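# Pack a finned module and steel cover into each box

## Task

For every box on the table, put exactly one finned metal module inside it with its fins pointing upward, and lay exactly one flat steel cover plate on top of it, resting flat with its edges lined up with the box's walls. Every box must end up standing upright and flat on the table.

## Robot and tools

Robot: two arms in a physics simulator. left_arm carries a two-finger parallel gripper; right_arm carries a suction cup. The session may contain two scenes, each starting from a fresh random layout. A loose part can occasionally be nudged by an outside disturbance.

Frames. Positions, orientations (end_effector_position in metres, end_effector_quat_wxyz), velocities and targets printed in results use the scene frame: origin at table-top height halfway between the arms' nominal bases, +z up, +x out over the table, left_arm toward +y. Image left/right do not match arm names. Offsets you send are measured along each arm's own Hand target axes, not the scene axes. Printed poses can be wrong by a few centimetres, more at long reach.

Gripper geometry: fingers point along the gripper's +z, open and close along its y. The reported point sits between the pads when shut; fingertips extend about 19 mm past it closed, 6 mm open. A block juts roughly 10 cm toward the gripper's +x. Cup geometry: the reported point is the centre of the cup rim (41 mm wide), cup facing its +z; from about 3 cm behind the rim the tool body widens to about 9 cm sideways.

Row layout (shared by execute_actions and move): one flat list of 16 numbers covering both arms, each in [-1, 1], always all 16 even if one arm is idle. Order: left dx, dy, dz, rx, ry, rz, left gripper position, force_limit, speed, then right dx, dy, dz, rx, ry, rz, suction. The six pose numbers are an offset (not a pose) from that arm's Hand target as it was when the action or move began; 1.0 equals 0.6 m of travel or 180 degrees of turn, and rx, ry, rz form a single rotation vector. Zeros for all six re-request the current Hand target. Repeating the same offset in a new action moves further. Gripper position is absolute: +1 fully open (85 mm), about -0.8 pads touching, -1 squeeze until blocked. force_limit and speed (both start at +1) set grip strength and finger speed (about 20, 85, 150 mm/s at -1, 0, +1); they only apply once position changes by at least 0.01. Suction above 0.01 is on, 0.01 or less off, and it persists. To keep a tool unchanged, repeat the values you last sent; a 0 there is a real command.

execute_actions(actions, cameras): actions is a list of actions; each action is a table of up to 15 rows, one row per 1/30 s control step, the last row held to fill 15 steps. Every row in an action is an offset from the action's starting Hand target. An empty list just returns state and images. cameras selects images (names: cam_high, cam_low, cam_left_wrist, cam_right_wrist; omit or ["all"] for all, [] for none).

move(target, speed, blend, stop_force, zero, blocking, cameras): drives each end effector in a straight line to the offset row(s) in target (one row or up to 15 rows, all offsets counted from the same starting Hand targets). speed is path top speed in m/s, 0.002 to 1, default 0.25 (turns limited to twice that in rad/s); one value or one per target. blend in metres rounds corners in a list. stop_force, 12 to 80 N for both arms, ends an arm's path when it feels that much push along its travel; it is unreliable when the end effector rotates, near stretched or singular poses, and for light loose objects; omit it when backing off a contact. zero (default true) re-zeroes force before the move. blocking=false returns early but cannot be used with stop_force. Moves last 0.5 to 10 s. Result adds a move: line (done, off_target, moving, held, fault, plus limits such as paced or held).

wait(seconds 0 to 10), stop() brakes a running move, zoom_image(camera, region [x0,y0,x1,y1] pixels, at most 504x504) enlarges part of the latest image, finished_scene(scene 1 or 2) ends the scene irreversibly; call it only once the goal is complete and stable.

Control details: each step the commanded pose is clipped to within 70 mm and 16 degrees of the measured pose, so an arm may stop short; the next command re-asks for it, or add the missing distance. Hand target in the result is your last clipped command.

Reading results: gripper object_status 0 moving, 1 blocked while opening, 2 blocked while closing (a grip), 3 reached the requested opening or pads met. position_measured counts: 3 open, about 78 = 60 mm, 130 = 40 mm, 180 = 20 mm, 230 pads together. Suction: suction_measured near 0 means no seal, 0.83 or more airtight; part_present flips to 1 at 0.50 and back at 0.45. Place the cup squarely on a smooth flat face away from edges and holes; a held part rides up to 16 mm closer. To release, set the part down on support, then switch suction off and lift at least 22 mm. Flange force gives the outside force at the tool along its own axes; "within noise" on joint velocities means the arm is still. Step readings list intermediate positions for execute_actions calls.

Avoid: anything leaving the table; dropping or flinging parts; hard hits, slams or strong presses; squeezing a part hard while it still rests on something; arms touching each other. An outside force of 150 N or a joint torque at its limit (140 N m for the big joints, 35.2 N m for the wrist joints) freezes that arm for 10 s; after such a fault, release a gripped anchor before moving. Approach contacts slowly, with small overshoot. Holding loads, stretched reaches or pushing at unreachable poses heat motors; a MOTOR HOT line warns, and overheating brakes the arm for 30 to 60 s or more. Simulated time keeps running while you think.

Each tool is called after "Emit:" as name(argument=value, ...) on one line, values as JSON.

## Session

Emit:
execute_actions(actions=[])

Scene clock: 0.00 s.
left_arm: end_effector_position=(+0.6272, +0.2453, +0.3337) position_measured=3 object_status=3 end_effector_quat_wxyz=(-0.108, -0.414, +0.900, -0.086) | right_arm: end_effector_position=(+0.3471, -0.4364, +0.2800) suction_measured=0.00 part_present=0 end_effector_quat_wxyz=(+0.130, -0.250, +0.925, +0.254)
Joint positions: left_arm=[0.007 0.85 1.195 0.273 -2.034 0.947] | right_arm=[-0.275 -0.057 -0.048 -0.578 -1.585 0.743]
Joint velocities: within noise
Flange force (N): no reading
Hand target: left_arm +0.6272, +0.2453, +0.3337; -0.108, -0.414, +0.900, -0.086 | right_arm +0.3471, -0.4364, +0.2800; +0.130, -0.250, +0.925, +0.254
camera_calibration:
cam_left_wrist: T_world_to_cam=[[-0.744688, 0.659203, -0.104359, 0.352417], [0.653188, 0.751962, 0.088872, -0.608216], [0.137058, -0.00198388, -0.990561, 0.367528], [0, 0, 0, 1]] pos_world=[0.609348, 0.22577, 0.45489]
cam_right_wrist: T_world_to_cam=[[0.564807, -0.730065, -0.384705, -0.395464], [-0.76655, -0.636793, 0.0830422, -0.0134722], [-0.305604, 0.247993, -0.919296, 0.538023], [0, 0, 0, 1]] pos_world=[0.377456, -0.430719, 0.343584]

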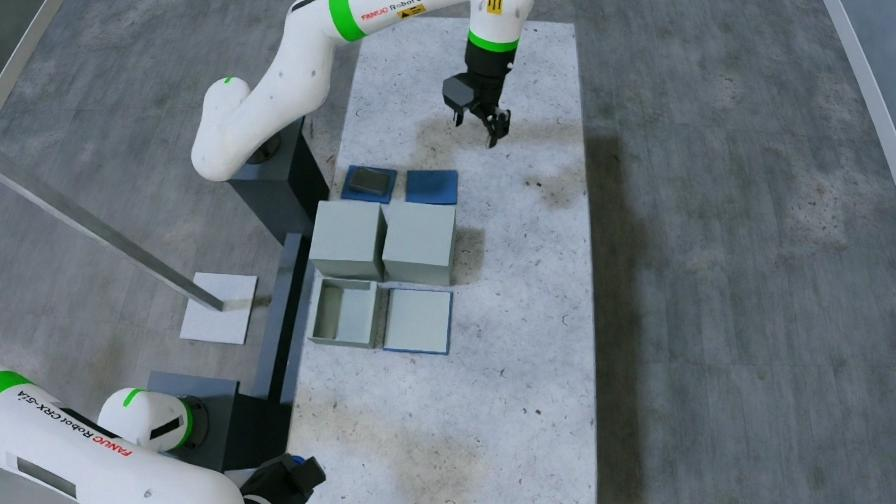

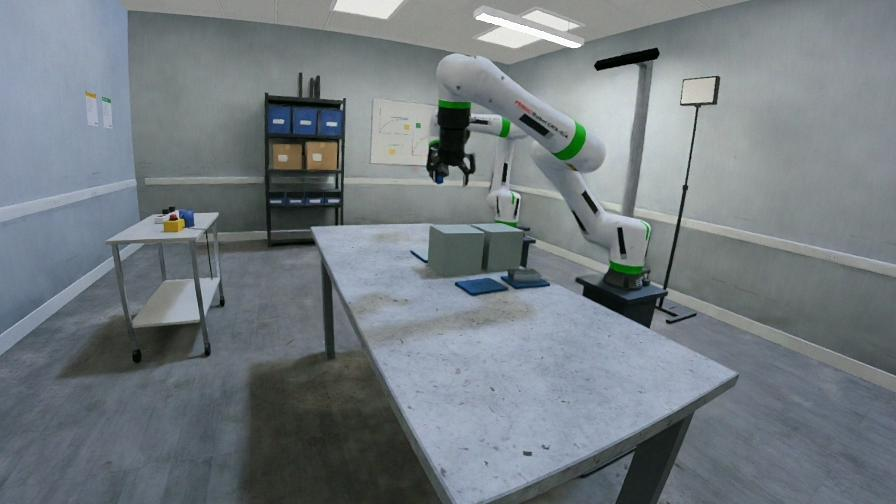

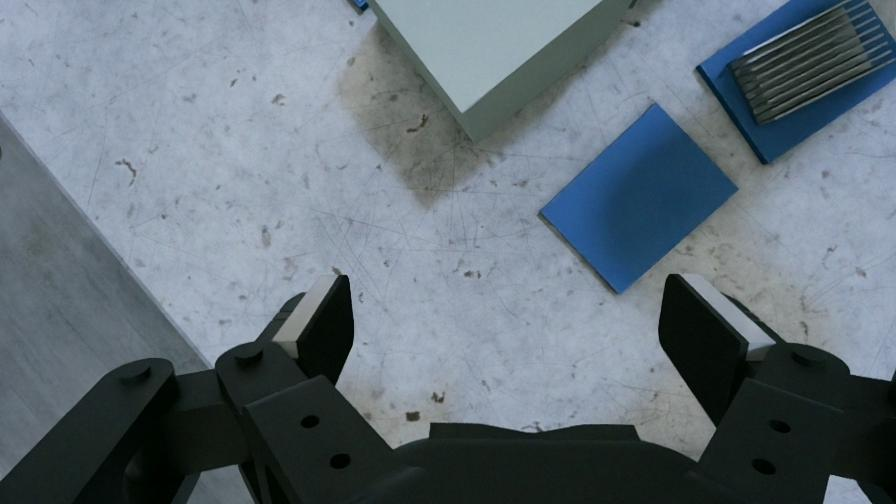

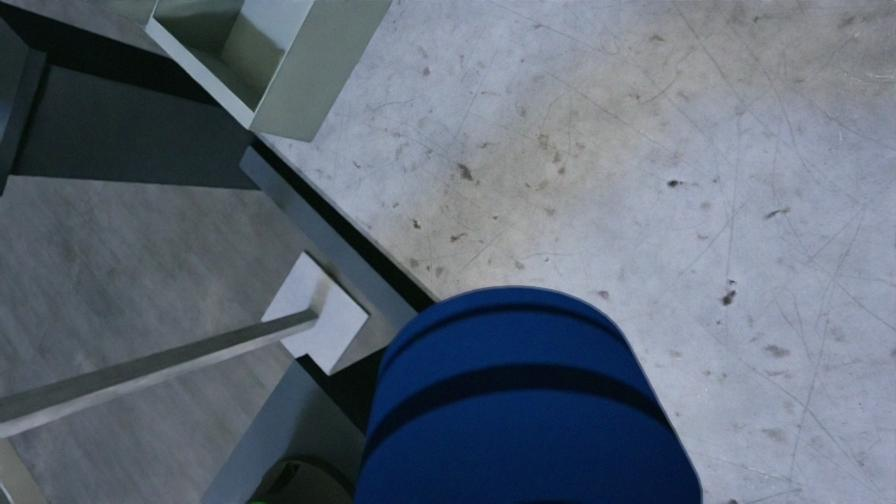

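Emit:
zoom_image(camera="cam_high", region=[300, 160, 470, 360])

Emit:
zoom_image(camera="cam_low", region=[405, 205, 560, 300])

Emit:
zoom_image(camera="cam_left_wrist", region=[350, 0, 896, 240])

Scaled by 2.520 from the camera's 896x504 image, which has a finer 1280x720 frame.

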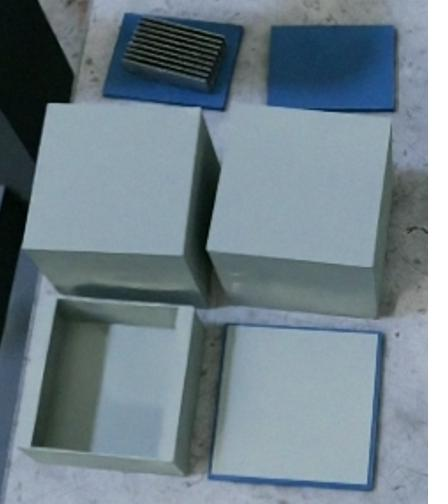

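Scaled by 3.252 from the camera's 896x504 image, which has a finer 1280x720 frame.

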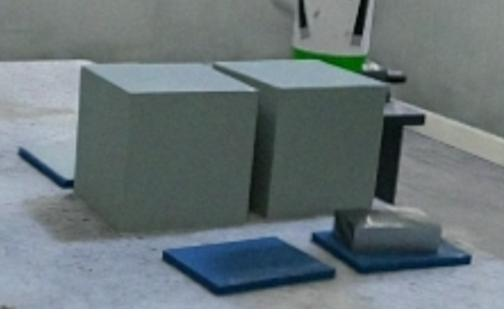

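Region (350, 0, 896, 240) is 546x240 pixels. A region can be at most 504 by 504 pixels.

Emit:
move(target=[[0.18593,0.39143,0.23925,-0.0614,-0.0682,0.3112,0.85,-0.5,-0.5,-0.30283,0.33828,0.25717,0.2111,-0.0682,0.6460,0]], speed=0.45)

Scene clock: 29.37 s.
left_arm: end_effector_position=(+0.3594, +0.2802, +0.2099) position_measured=22 object_status=3 end_effector_quat_wxyz=(+0.000, +0.061, +0.998, +0.000) | right_arm: end_effector_position=(+0.4103, -0.1304, +0.2996) suction_measured=0.00 part_present=0 end_effector_quat_wxyz=(+0.000, +0.707, +0.707, +0.000)
Joint positions: left_arm=[-0.066 -0.048 -0.216 0 -1.402 -0.071] | right_arm=[0.708 0.234 0.259 0.001 -1.596 -2.332]
Joint velocities: within noise
Flange force (N): left_arm=[-3.0 -2.2 0.4] | right_arm=[-2.5 -4.8 2.9]
Hand target: left_arm +0.3594, +0.2801, +0.2100; +0.000, +0.061, +0.998, +0.000 | right_arm +0.4103, -0.1304, +0.2996; +0.000, +0.707, +0.707, +0.000
Off the commanded pose: left_arm 0.000 m, 0 deg | right_arm 0.000 m, 0 deg.
move: done
camera_calibration:
cam_left_wrist: T_world_to_cam=[[0.155529, 0.987345, -0.0309972, -0.313694], [0.927279, -0.135106, 0.349142, -0.353091], [0.340535, -0.0830445, -0.936557, 0.21997], [0, 0, 0, 1]] pos_world=[0.301295, 0.280287, 0.319569]
cam_right_wrist: T_world_to_cam=[[-0.999029, -0.0439766, 0.00273566, 0.414778], [-0.0368057, 0.867036, 0.496885, 0.000938317], [-0.0242232, 0.496302, -0.867812, 0.400981], [0, 0, 0, 1]] pos_world=[0.424123, -0.181581, 0.346375]

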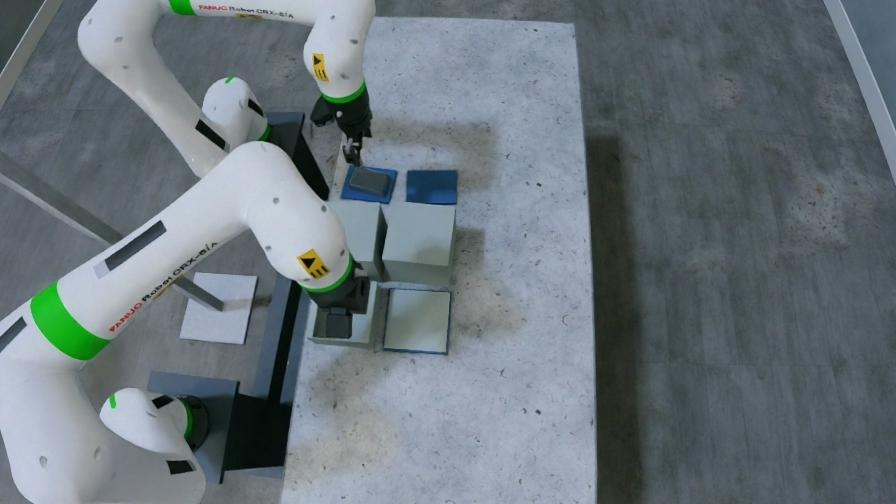

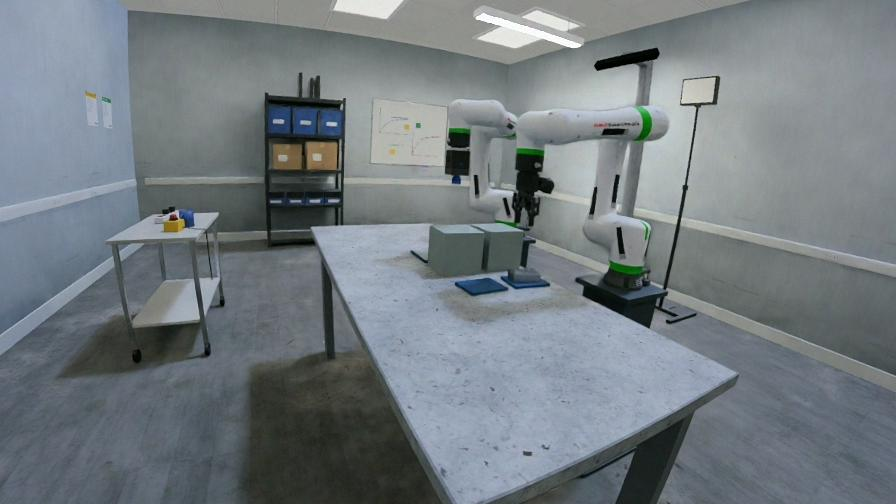

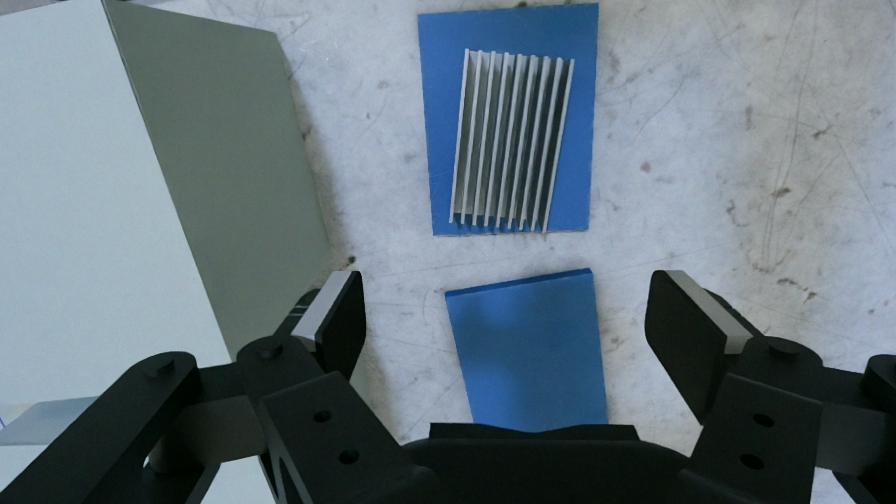

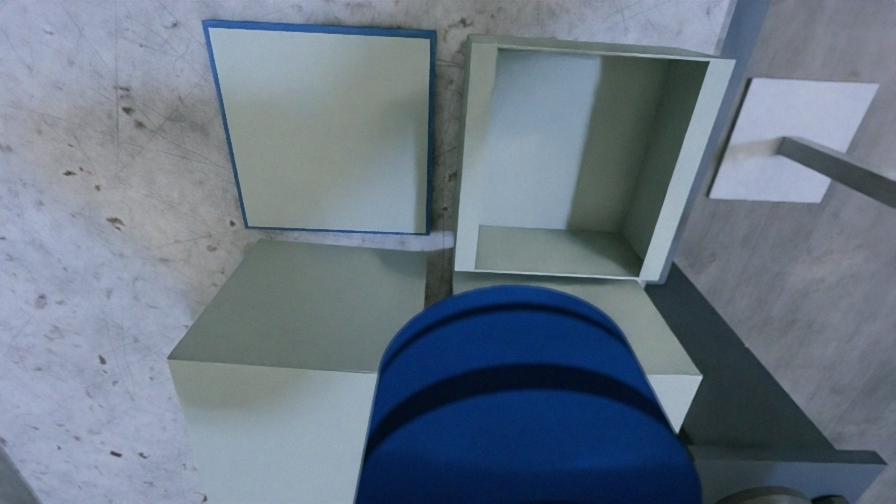

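Emit:
zoom_image(camera="cam_left_wrist", region=[430, 30, 610, 250])

Emit:
zoom_image(camera="cam_right_wrist", region=[450, 25, 530, 75])

Emit:
zoom_image(camera="cam_right_wrist", region=[680, 35, 760, 85])

Emit:
zoom_image(camera="cam_right_wrist", region=[440, 245, 520, 295])

Emit:
zoom_image(camera="cam_right_wrist", region=[610, 250, 690, 300])

Emit:
zoom_image(camera="cam_right_wrist", region=[190, 10, 250, 50])

Emit:
zoom_image(camera="cam_right_wrist", region=[395, 15, 455, 55])

Emit:
zoom_image(camera="cam_right_wrist", region=[225, 205, 285, 245])

Emit:
zoom_image(camera="cam_right_wrist", region=[395, 210, 455, 250])

Scaled by 2.291 from the camera's 896x504 image, which has a finer 1280x720 frame.

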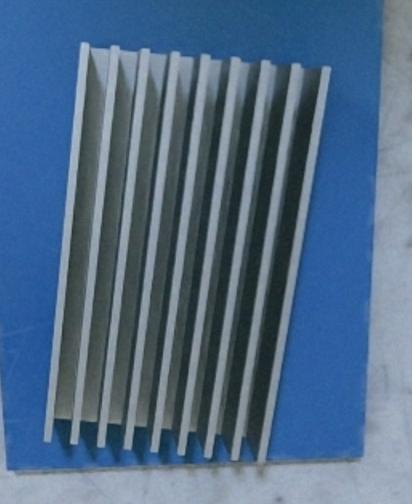

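Scaled by 6.300 from the camera's 896x504 image, which has a finer 1280x720 frame.

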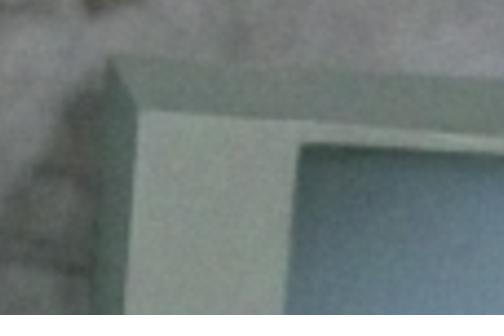

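Scaled by 6.300 from the camera's 896x504 image, which has a finer 1280x720 frame.

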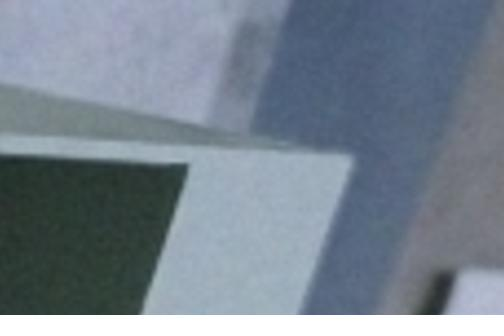

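Scaled by 6.300 from the camera's 896x504 image, which has a finer 1280x720 frame.

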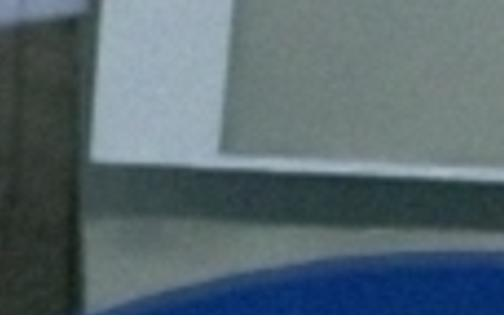

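Scaled by 6.300 from the camera's 896x504 image, which has a finer 1280x720 frame.

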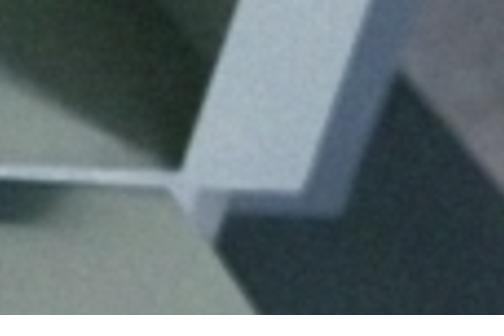

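Scaled by 8.400 from the camera's 896x504 image, which has a finer 1280x720 frame.

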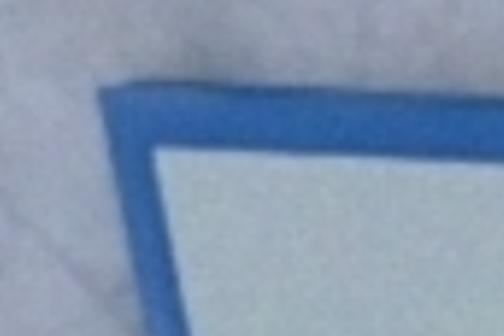

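Scaled by 8.400 from the camera's 896x504 image, which has a finer 1280x720 frame.

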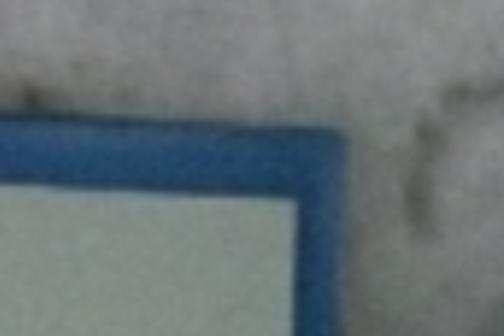

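Scaled by 8.400 from the camera's 896x504 image, which has a finer 1280x720 frame.

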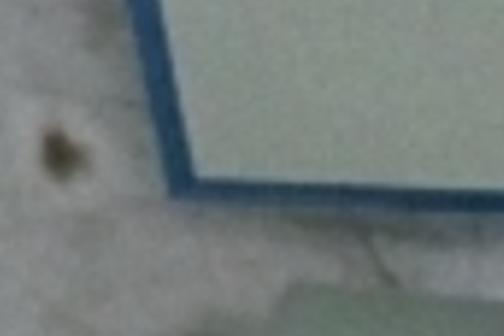

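Scaled by 8.400 from the camera's 896x504 image, which has a finer 1280x720 frame.

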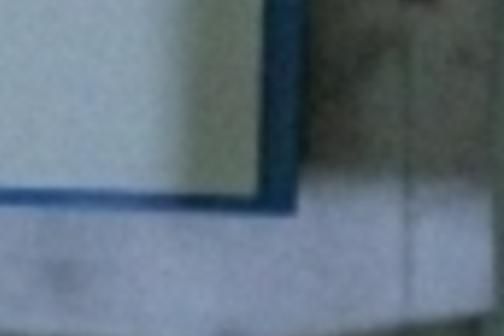

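Emit:
move(target=[[0.02627,0.01978,0.23333,0,0,0.0389,0.85,-0.5,-0.5,0.08,0.16417,0.38267,0,0,0,0],[0.02627,0.01978,0.29333,0,0,0.0389,0.85,-0.5,-0.5,0.08,0.16417,0.45933,0,0,0,0]], speed=[0.3,0.1], blend=[0.01,0], cameras=["cam_left_wrist","cam_high"])

Scene clock: 42.03 s.
left_arm: end_effector_position=(+0.3452, +0.2938, +0.0340) position_measured=22 object_status=3 end_effector_quat_wxyz=(+0.000, +0.121, +0.993, +0.000) | right_arm: end_effector_position=(+0.5090, -0.0826, +0.0241) suction_measured=0.00 part_present=0 end_effector_quat_wxyz=(+0.000, +0.707, +0.707, +0.000)
Joint positions: left_arm=[-0.033 0.082 -0.531 0 -0.958 -0.227] | right_arm=[0.655 0.66 0.202 0.001 -1.113 -2.28]
Joint velocities: within noise
Flange force (N): left_arm=[-6.2 -2.6 2.8] | right_arm=[-3.2 -7.2 0.4]
Hand target: left_arm +0.3452, +0.2938, +0.0340; +0.000, +0.121, +0.993, +0.000 | right_arm +0.5090, -0.0826, +0.0241; +0.000, +0.707, +0.707, +0.000
Off the commanded pose: left_arm 0.000 m, 0 deg | right_arm 0.000 m, 0 deg.
move: done
camera_calibration:
cam_left_wrist: T_world_to_cam=[[0.27471, 0.961017, -0.0313302, -0.363849], [0.903891, -0.246995, 0.349249, -0.235713], [0.327896, -0.124261, -0.936506, 0.0775711], [0, 0, 0, 1]] pos_world=[0.287577, 0.301084, 0.143569]
Images, in order (width x height): cam_high 896x504, cam_left_wrist 896x504.

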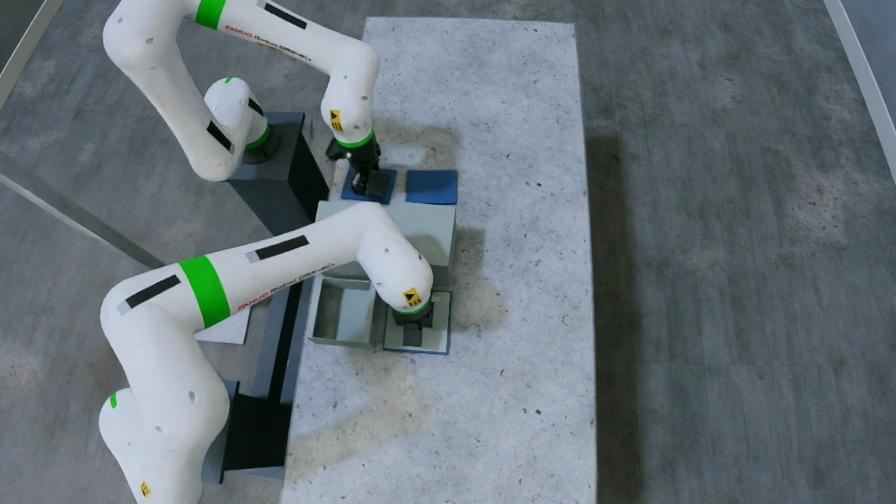

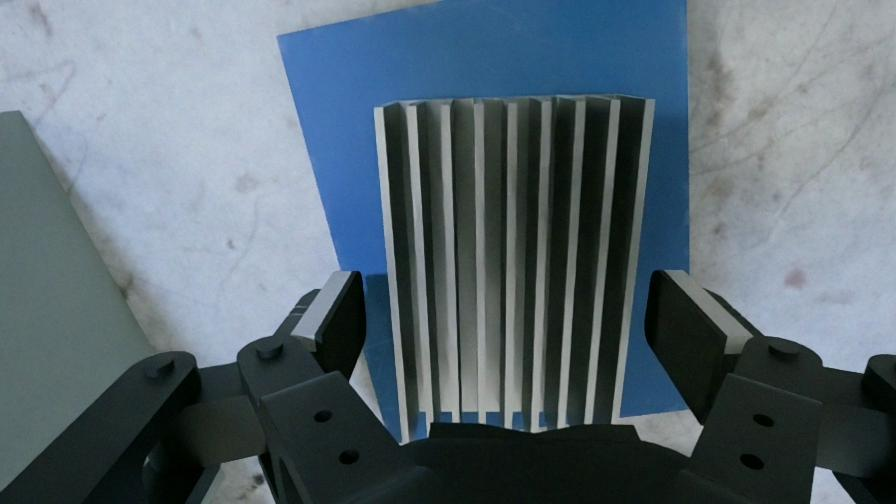

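Emit:
move(target=[[0,0,0,0,0,0,-1,-0.5,-1,0,0,0.035,0,0,0,1]], speed=0.012, stop_force=15, cameras=[])

Scene clock: 46.50 s.
left_arm: end_effector_position=(+0.3452, +0.2938, +0.0340) position_measured=78 object_status=2 end_effector_quat_wxyz=(+0.000, +0.121, +0.993, +0.000) | right_arm: end_effector_position=(+0.5090, -0.0826, +0.0031) suction_measured=1.00 part_present=1 end_effector_quat_wxyz=(+0.000, +0.707, +0.707, +0.000)
Joint positions: left_arm=[-0.033 0.082 -0.531 0 -0.958 -0.227] | right_arm=[0.655 0.684 0.187 0.001 -1.074 -2.28]
Joint velocities: within noise
Flange force (N): left_arm=[2.1 0.3 -13.4] | right_arm=[-3.1 -7.0 2.2]
Hand target: left_arm +0.3452, +0.2938, +0.0340; +0.000, +0.121, +0.993, +0.000 | right_arm +0.5090, -0.0826, +0.0031; +0.000, +0.707, +0.707, +0.000
Off the commanded pose: left_arm 0.000 m, 0 deg | right_arm 0.000 m, 0 deg.
move: done
No camera images: "cameras" was empty.

Emit:
move(target=[[0,0,-0.27667,0,0,0,-1,-0.5,-1,0,0,-0.1948,0,0,0,1],[-0.13138,-0.61035,-0.27667,0,0,-0.0736,-1,-0.5,-1,-0.329,-0.1817,-0.2448,0,0,0.0038,1],[-0.13138,-0.61035,-0.135,0,0,-0.0736,-1,-0.5,-1,-0.329,-0.1817,-0.2448,0,0,0.0038,1]], speed=[0.18,0.28,0.18], blend=[0.03,0.02,0], cameras=["cam_left_wrist","cam_high"])

Scene clock: 52.50 s.
left_arm: end_effector_position=(+0.3334, +0.0181, +0.2001) position_measured=78 object_status=2 end_effector_quat_wxyz=(+0.002, +0.038, +0.999, -0.006) | right_arm: end_effector_position=(+0.4096, -0.2624, +0.1473) suction_measured=1.00 part_present=1 end_effector_quat_wxyz=(+0.001, +0.711, +0.703, +0.000)
Joint positions: left_arm=[-0.612 0.274 0.114 0.009 -1.402 0.518] | right_arm=[0.499 0.163 -0.186 0.001 -1.221 -2.134]
Joint velocities: within noise
Flange force (N): left_arm=[0.8 -2.2 3.7] | right_arm=[-1.0 -7.2 4.2]
Hand target: left_arm +0.3334, +0.0182, +0.2001; +0.002, +0.038, +0.999, -0.006 (not the last commanded pose) | right_arm +0.4095, -0.2624, +0.1473; +0.000, +0.711, +0.703, +0.000 (not the last commanded pose)
Off the commanded pose: left_arm 0.130 m, 4 deg | right_arm 0.020 m, 0 deg.
move: held (left_arm; a check stopped the path), off_target (right_arm; braked when a check withheld steps of left_arm); path passed 1 of 3 targets; limits=held
pose unreachable (left arm): on one or more control steps of this call, first in action 0 (counted from 0), this arm could not follow its commanded pose, so it was not sent that pose on those steps. It may still have moved: this result reports where it is.
cause: moving toward the commanded pose would bring a part of the arm too close to another arm (a part of this arm just beyond joint 5 (wrist pitch) and a part of the right arm just beyond its joint 4 (forearm roll)).
camera_calibration:
cam_left_wrist: T_world_to_cam=[[0.110597, 0.992923, -0.0432806, -0.033882], [0.931469, -0.0883682, 0.352925, -0.363927], [0.346602, -0.0793469, -0.93465, 0.195349], [0, 0, 0, 1]] pos_world=[0.275026, 0.016983, 0.309555]
Images, in order (width x height): cam_high 896x504, cam_left_wrist 896x504.

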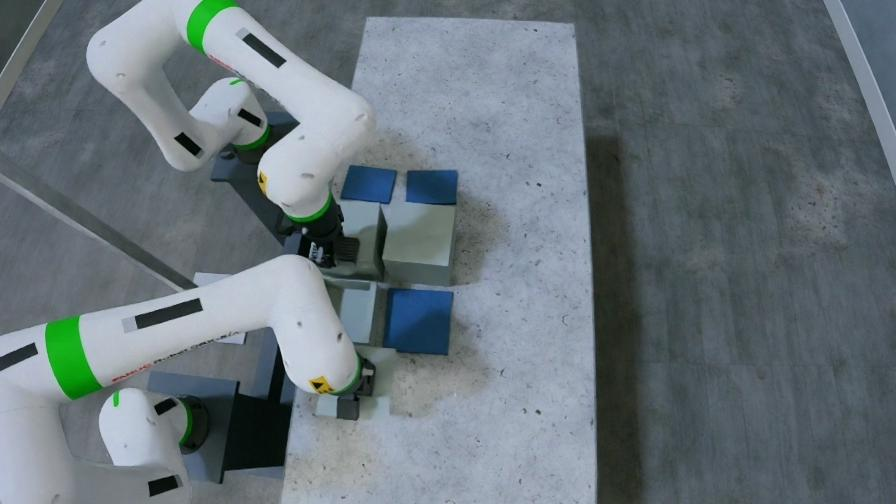

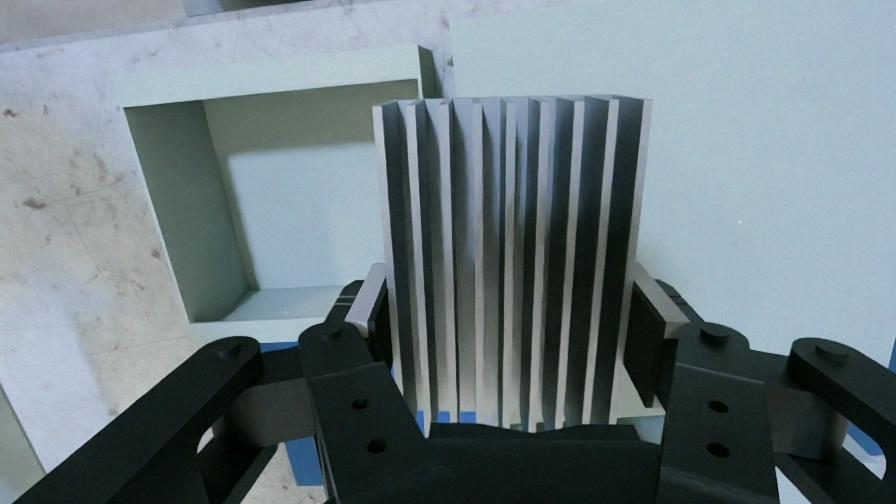

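Emit:
zoom_image(camera="cam_left_wrist", region=[90, 60, 230, 140])

Emit:
zoom_image(camera="cam_left_wrist", region=[380, 20, 480, 110])

Emit:
zoom_image(camera="cam_left_wrist", region=[160, 270, 280, 350])

Scaled by 3.600 from the camera's 896x504 image, which has a finer 1280x720 frame.

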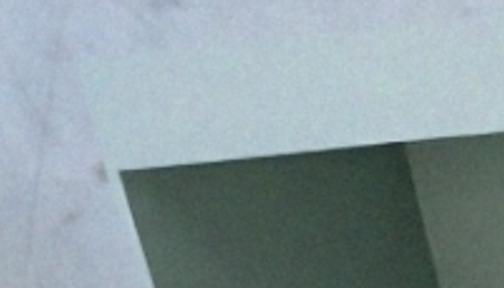

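Scaled by 5.040 from the camera's 896x504 image, which has a finer 1280x720 frame.

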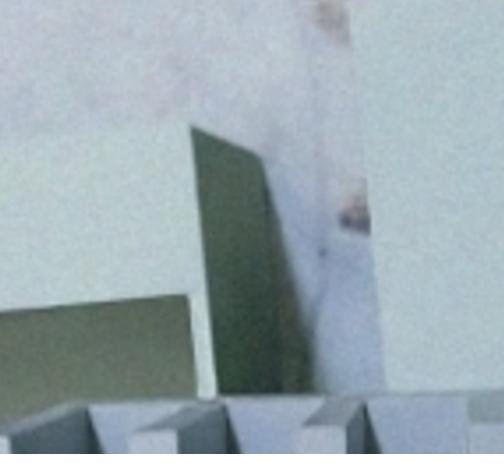

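Scaled by 4.200 from the camera's 896x504 image, which has a finer 1280x720 frame.

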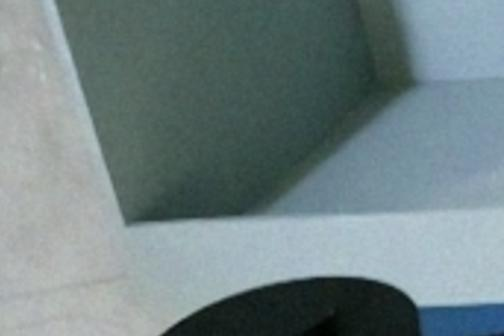

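Emit:
move(target=[[0,0,0,0,0,0,-1,-0.5,-1,-0.2792,0.0205,-0.0045,0,0,0,1],[-0.01592,-0.1736,0.0022,-0.00381,0.0013,-0.01864,-1,-0.5,-1,-0.2792,0.0205,-0.0045,0,0,0,1],[-0.01528,-0.17193,0.14383,-0.00381,0.0013,-0.01864,-1,-0.5,-1,-0.2792,0.0205,-0.0045,0,0,0,1]], speed=[0.3,0.2,0.15], blend=[0,0.02,0], cameras=["cam_left_wrist","cam_high","cam_low"])

Scene clock: 66.17 s.
left_arm: end_effector_position=(+0.3349, -0.0864, +0.1151) position_measured=78 object_status=2 end_effector_quat_wxyz=(+0.000, +0.009, +1.000, +0.000) | right_arm: end_effector_position=(+0.4199, -0.4301, +0.1502) suction_measured=1.00 part_present=1 end_effector_quat_wxyz=(+0.000, +0.711, +0.703, +0.000)
Joint positions: left_arm=[-0.756 0.533 0.272 0 -1.311 0.722] | right_arm=[0.155 0.142 -0.204 0.001 -1.224 -1.79]
Joint velocities: within noise
Flange force (N): left_arm=[-3.0 -6.1 2.9] | right_arm=[1.2 -5.8 4.4]
Hand target: left_arm +0.3349, -0.0864, +0.1151; +0.000, +0.009, +1.000, +0.000 | right_arm +0.4199, -0.4301, +0.1502; +0.000, +0.711, +0.703, +0.000
Off the commanded pose: left_arm 0.000 m, 0 deg | right_arm 0.000 m, 0 deg.
move: done
camera_calibration:
cam_left_wrist: T_world_to_cam=[[0.0521989, 0.998141, -0.0314717, 0.0847218], [0.936466, -0.037979, 0.348697, -0.341435], [0.346853, -0.0476738, -0.936707, 0.109899], [0, 0, 0, 1]] pos_world=[0.277201, -0.0922923, 0.224667]
Images, in order (width x height): cam_high 896x504, cam_low 896x504, cam_left_wrist 896x504.

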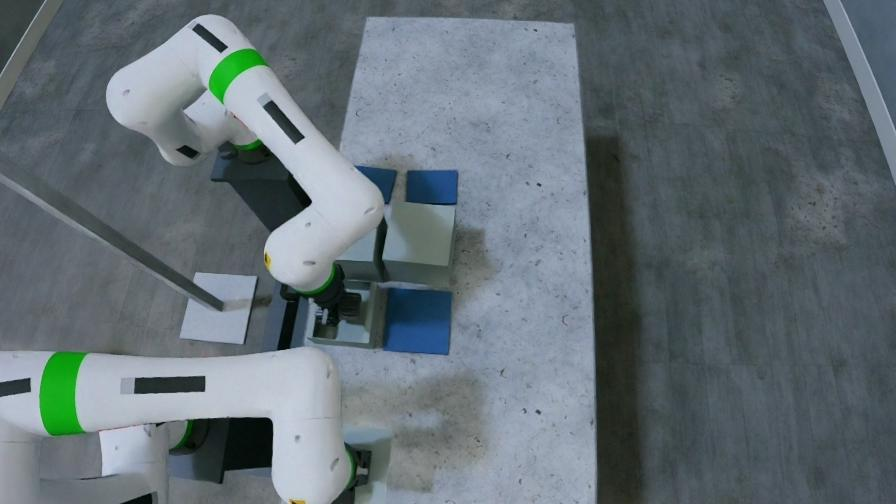

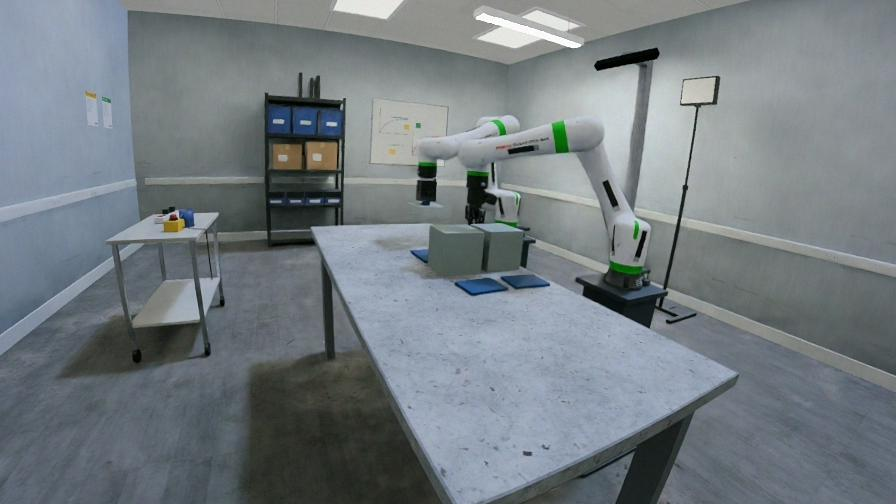

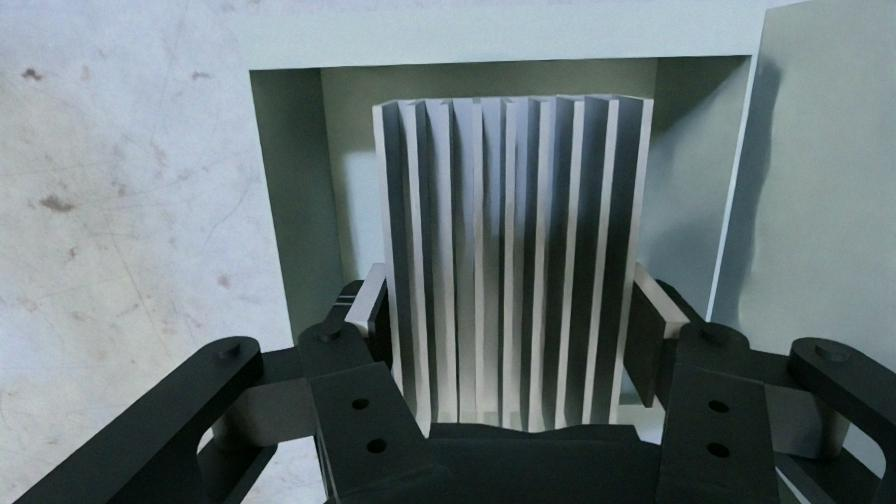

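Emit:
move(target=[[-0.005,0,0.12183,0,0,0,-1,-0.5,-1,0,0,0,0,0,0,1]], speed=0.12, cameras=[])

Emit:
move(target=[[0,0,0.04,0,0,0,-1,-0.5,-1,0,0,0,0,0,0,1]], speed=0.015, stop_force=12, cameras=["cam_left_wrist"])

Scene clock: 69.70 s.
left_arm: end_effector_position=(+0.3379, -0.0865, +0.0420) position_measured=78 object_status=2 end_effector_quat_wxyz=(+0.000, +0.009, +1.000, +0.000) | right_arm: end_effector_position=(+0.4199, -0.4301, +0.1502) suction_measured=1.00 part_present=1 end_effector_quat_wxyz=(+0.000, +0.711, +0.703, +0.000)
Joint positions: left_arm=[-0.753 0.597 0.191 0.001 -1.165 0.719] | right_arm=[0.155 0.142 -0.204 0.001 -1.224 -1.79]
Joint velocities: within noise
Flange force (N): left_arm=[-3.2 -5.7 4.1] | right_arm=[0.8 -5.3 5.3]
Hand target: left_arm +0.3378, -0.0865, +0.0420; +0.000, +0.009, +1.000, +0.000 | right_arm +0.4199, -0.4301, +0.1502; +0.000, +0.711, +0.703, +0.000
Off the commanded pose: left_arm 0.000 m, 0 deg | right_arm 0.000 m, 0 deg.
move: done
No camera images: "cameras" was empty.

Scene clock: 71.40 s.
left_arm: end_effector_position=(+0.3379, -0.0865, +0.0257) position_measured=78 object_status=2 end_effector_quat_wxyz=(+0.000, +0.009, +1.000, +0.000) | right_arm: end_effector_position=(+0.4199, -0.4301, +0.1502) suction_measured=1.00 part_present=1 end_effector_quat_wxyz=(+0.000, +0.711, +0.703, +0.000)
Joint positions: left_arm=[-0.753 0.613 0.176 0.001 -1.133 0.719] | right_arm=[0.155 0.142 -0.204 0.001 -1.224 -1.79]
Joint velocities: within noise
Flange force (N): left_arm=[1.0 4.6 -20.6] | right_arm=[1.4 -5.8 4.7]
Hand target: left_arm +0.3379, -0.0865, +0.0257; +0.000, +0.009, +1.000, +0.000 (not the last commanded pose) | right_arm +0.4199, -0.4301, +0.1502; +0.000, +0.711, +0.703, +0.000
Off the commanded pose: left_arm 0.008 m, 0 deg | right_arm 0.000 m, 0 deg.
move: contact (left_arm)
camera_calibration:
cam_left_wrist: T_world_to_cam=[[0.0520772, 0.998139, -0.0317368, 0.081925], [0.936507, -0.0377773, 0.348608, -0.31309], [0.34676, -0.0478763, -0.936731, 0.0252161], [0, 0, 0, 1]] pos_world=[0.2802, -0.0923929, 0.135366]
Images, in order (width x height): cam_left_wrist 896x504.

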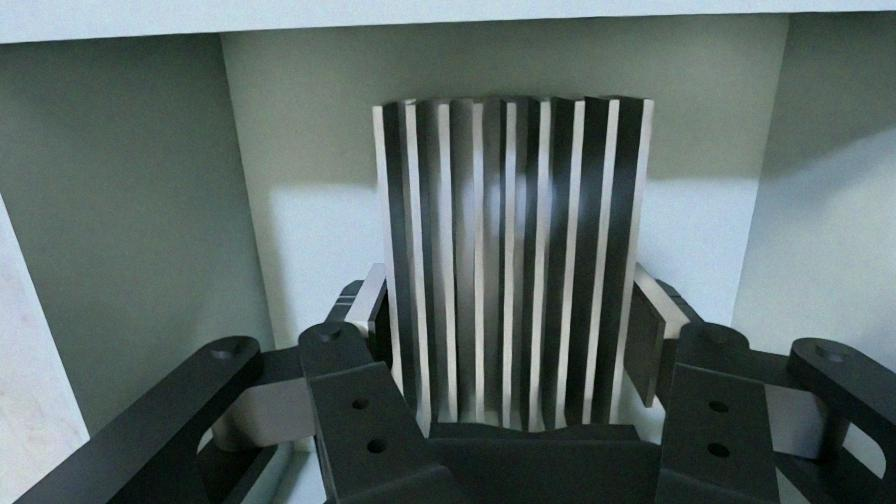

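Emit:
execute_actions(actions=[[[0,0,-0.0005,0,0,0,-1,-0.5,-1,0,0,0,0,0,0,1],[0,0,-0.001,0,0,0,-1,-0.5,-1,0,0,0,0,0,0,1],[0,0,-0.001,0,0,0,-1,-0.5,-1,0,0,0,0,0,0,1],[0,0,-0.001,0,0,0,-1,-0.5,-1,0,0,0,0,0,0,1],[0,0,-0.001,0,0,0,0.6,-0.5,-0.7,0,0,0,0,0,0,1]]], cameras=["cam_left_wrist"])

Emit:
move(target=[[0,0,-0.29,0,0,0,0.6,-0.5,-0.7,0,0,0,0,0,0,1],[0.0615,0.8433,-0.357,0,0,0,0.6,-0.5,-0.7,0.57217,-0.15083,0.067,0,0,0,1],[0.0615,0.8433,-0.357,0,0,0,0.6,-0.5,-0.7,0.57217,-0.15083,0.137,0,0,0,1]], speed=[0.2,0.35,0.1], blend=[0.02,0.01,0], cameras=["cam_right_wrist","cam_high","cam_low"])

Scene clock: 76.73 s.
left_arm: end_effector_position=(+0.3379, -0.0865, +0.0263) position_measured=53 object_status=0 end_effector_quat_wxyz=(+0.000, +0.009, +1.000, +0.000) | right_arm: end_effector_position=(+0.4199, -0.4301, +0.1502) suction_measured=1.00 part_present=1 end_effector_quat_wxyz=(+0.000, +0.711, +0.703, +0.000)
Joint positions: left_arm=[-0.753 0.613 0.176 0.001 -1.135 0.719] | right_arm=[0.155 0.142 -0.204 0.001 -1.224 -1.79]
Joint velocities: within noise
Flange force (N): left_arm=[-3.0 -6.1 1.9] | right_arm=[1.2 -5.8 4.3]
Hand target: left_arm +0.3379, -0.0865, +0.0263; +0.000, +0.009, +1.000, +0.000 | right_arm +0.4199, -0.4301, +0.1502; +0.000, +0.711, +0.703, +0.000
Off the commanded pose: left_arm 0.000 m, 0 deg | right_arm 0.000 m, 0 deg.
Step readings (end_effector_position of left_arm | right_arm):
0: (+0.3379, -0.0865, +0.0257) | (+0.4199, -0.4301, +0.1502)
1: (+0.3379, -0.0865, +0.0257) | (+0.4199, -0.4301, +0.1502)
2: (+0.3379, -0.0865, +0.0257) | (+0.4199, -0.4301, +0.1502)
4: (+0.3379, -0.0865, +0.0259) | (+0.4199, -0.4301, +0.1502)
8: (+0.3378, -0.0865, +0.0261) | (+0.4199, -0.4301, +0.1502)
15: (+0.3379, -0.0865, +0.0263) | (+0.4199, -0.4301, +0.1502)
camera_calibration:
cam_left_wrist: T_world_to_cam=[[0.0520772, 0.998139, -0.0317368, 0.081944], [0.936507, -0.0377773, 0.348608, -0.313299], [0.34676, -0.0478763, -0.936731, 0.0257781], [0, 0, 0, 1]] pos_world=[0.2802, -0.0923929, 0.135966]
Images, in order (width x height): cam_left_wrist 896x504.

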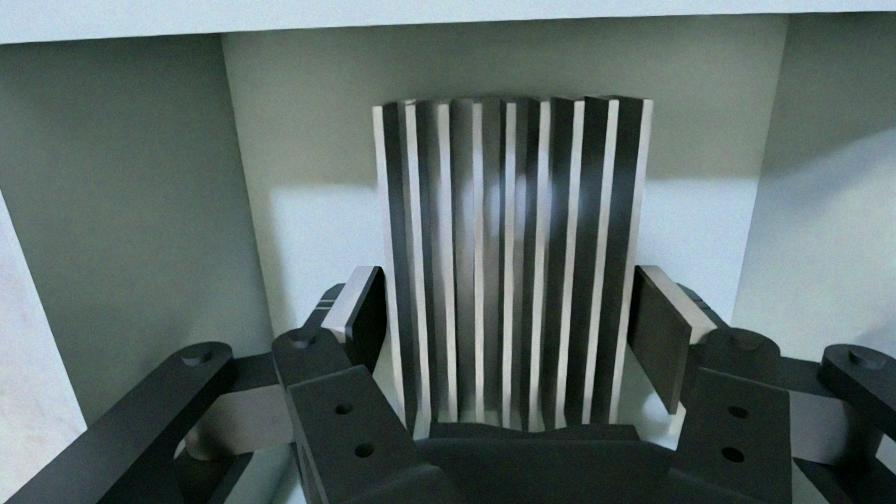

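Scene clock: 80.00 s.
left_arm: end_effector_position=(+0.3099, +0.4201, +0.2404) position_measured=53 object_status=3 end_effector_quat_wxyz=(+0.000, +0.009, +1.000, +0.000) | right_arm: end_effector_position=(+0.3333, -0.0858, +0.0677) suction_measured=1.00 part_present=1 end_effector_quat_wxyz=(+0.000, +0.711, +0.703, +0.000)
Joint positions: left_arm=[0.338 -0.262 -0.328 0 -1.506 -0.372] | right_arm=[0.881 0.28 -0.248 0.001 -1.043 -2.516]
Joint velocities: within noise
Flange force (N): left_arm=[-3.7 -1.3 -0.4] | right_arm=[-2.9 -4.8 3.8]
Hand target: left_arm +0.3099, +0.4201, +0.2404; +0.000, +0.009, +1.000, +0.000 | right_arm +0.3333, -0.0858, +0.0677; +0.000, +0.711, +0.703, +0.000
Off the commanded pose: left_arm 0.000 m, 0 deg | right_arm 0.000 m, 0 deg.
move: done; limits=paced
camera_calibration:
cam_right_wrist: T_world_to_cam=[[-0.99945, -0.0330463, 0.00277973, 0.341611], [-0.0272964, 0.86735, 0.496949, 0.0714919], [-0.0188333, 0.4966, -0.867775, 0.173954], [0, 0, 0, 1]] pos_world=[0.346651, -0.137105, 0.114476]
Images, in order (width x height): cam_high 896x504, cam_low 896x504, cam_right_wrist 896x504.

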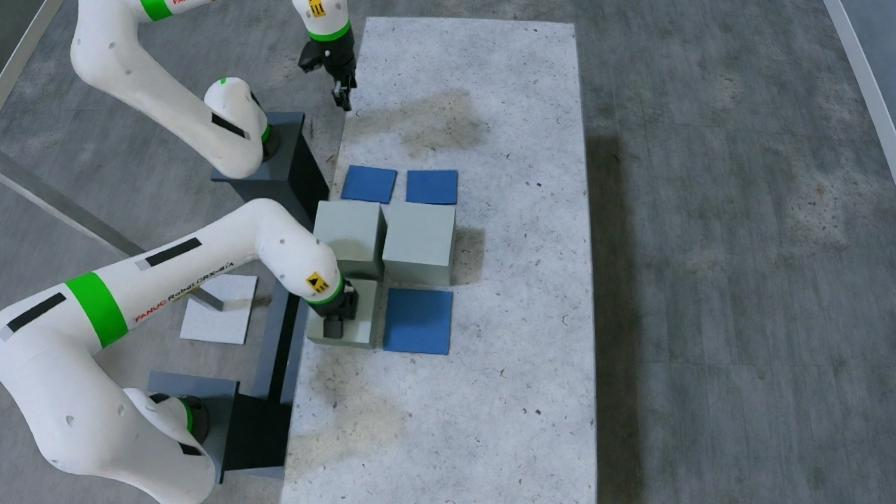

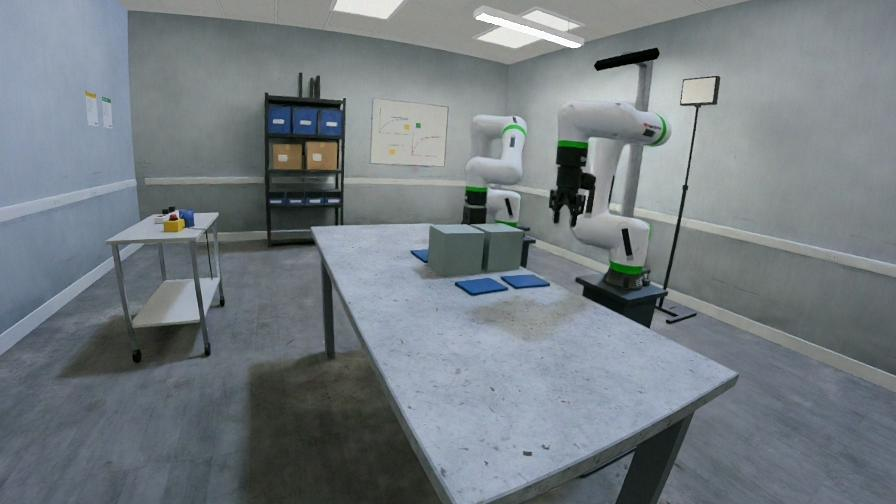

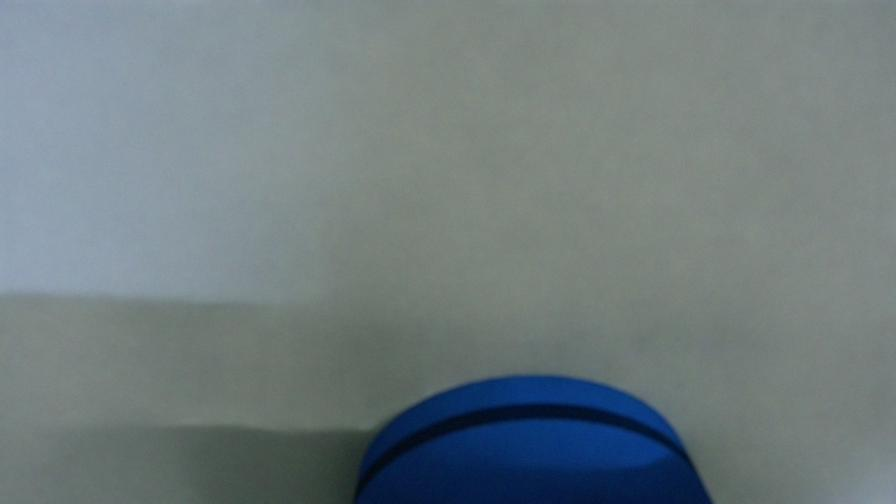

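Emit:
move(target=[[0,0,0,0,0,0,0.6,-0.5,-0.7,0,0,0.035,0,0,0,1]], speed=0.01, stop_force=12, cameras=[])

Scene clock: 81.83 s.
left_arm: end_effector_position=(+0.3099, +0.4201, +0.2404) position_measured=53 object_status=3 end_effector_quat_wxyz=(+0.000, +0.009, +1.000, +0.000) | right_arm: end_effector_position=(+0.3334, -0.0858, +0.0605) suction_measured=1.00 part_present=1 end_effector_quat_wxyz=(+0.001, +0.711, +0.703, +0.000)
Joint positions: left_arm=[0.338 -0.262 -0.328 0 -1.506 -0.372] | right_arm=[0.881 0.289 -0.255 0.001 -1.027 -2.516]
Joint velocities: within noise
Flange force (N): left_arm=[-3.6 -2.2 -0.7] | right_arm=[-6.0 -11.5 -19.4]
Hand target: left_arm +0.3099, +0.4201, +0.2404; +0.000, +0.009, +1.000, +0.000 | right_arm +0.3334, -0.0858, +0.0605; +0.000, +0.711, +0.703, +0.000 (not the last commanded pose)
Off the commanded pose: left_arm 0.000 m, 0 deg | right_arm 0.014 m, 0 deg.
move: contact (right_arm)
No camera images: "cameras" was empty.


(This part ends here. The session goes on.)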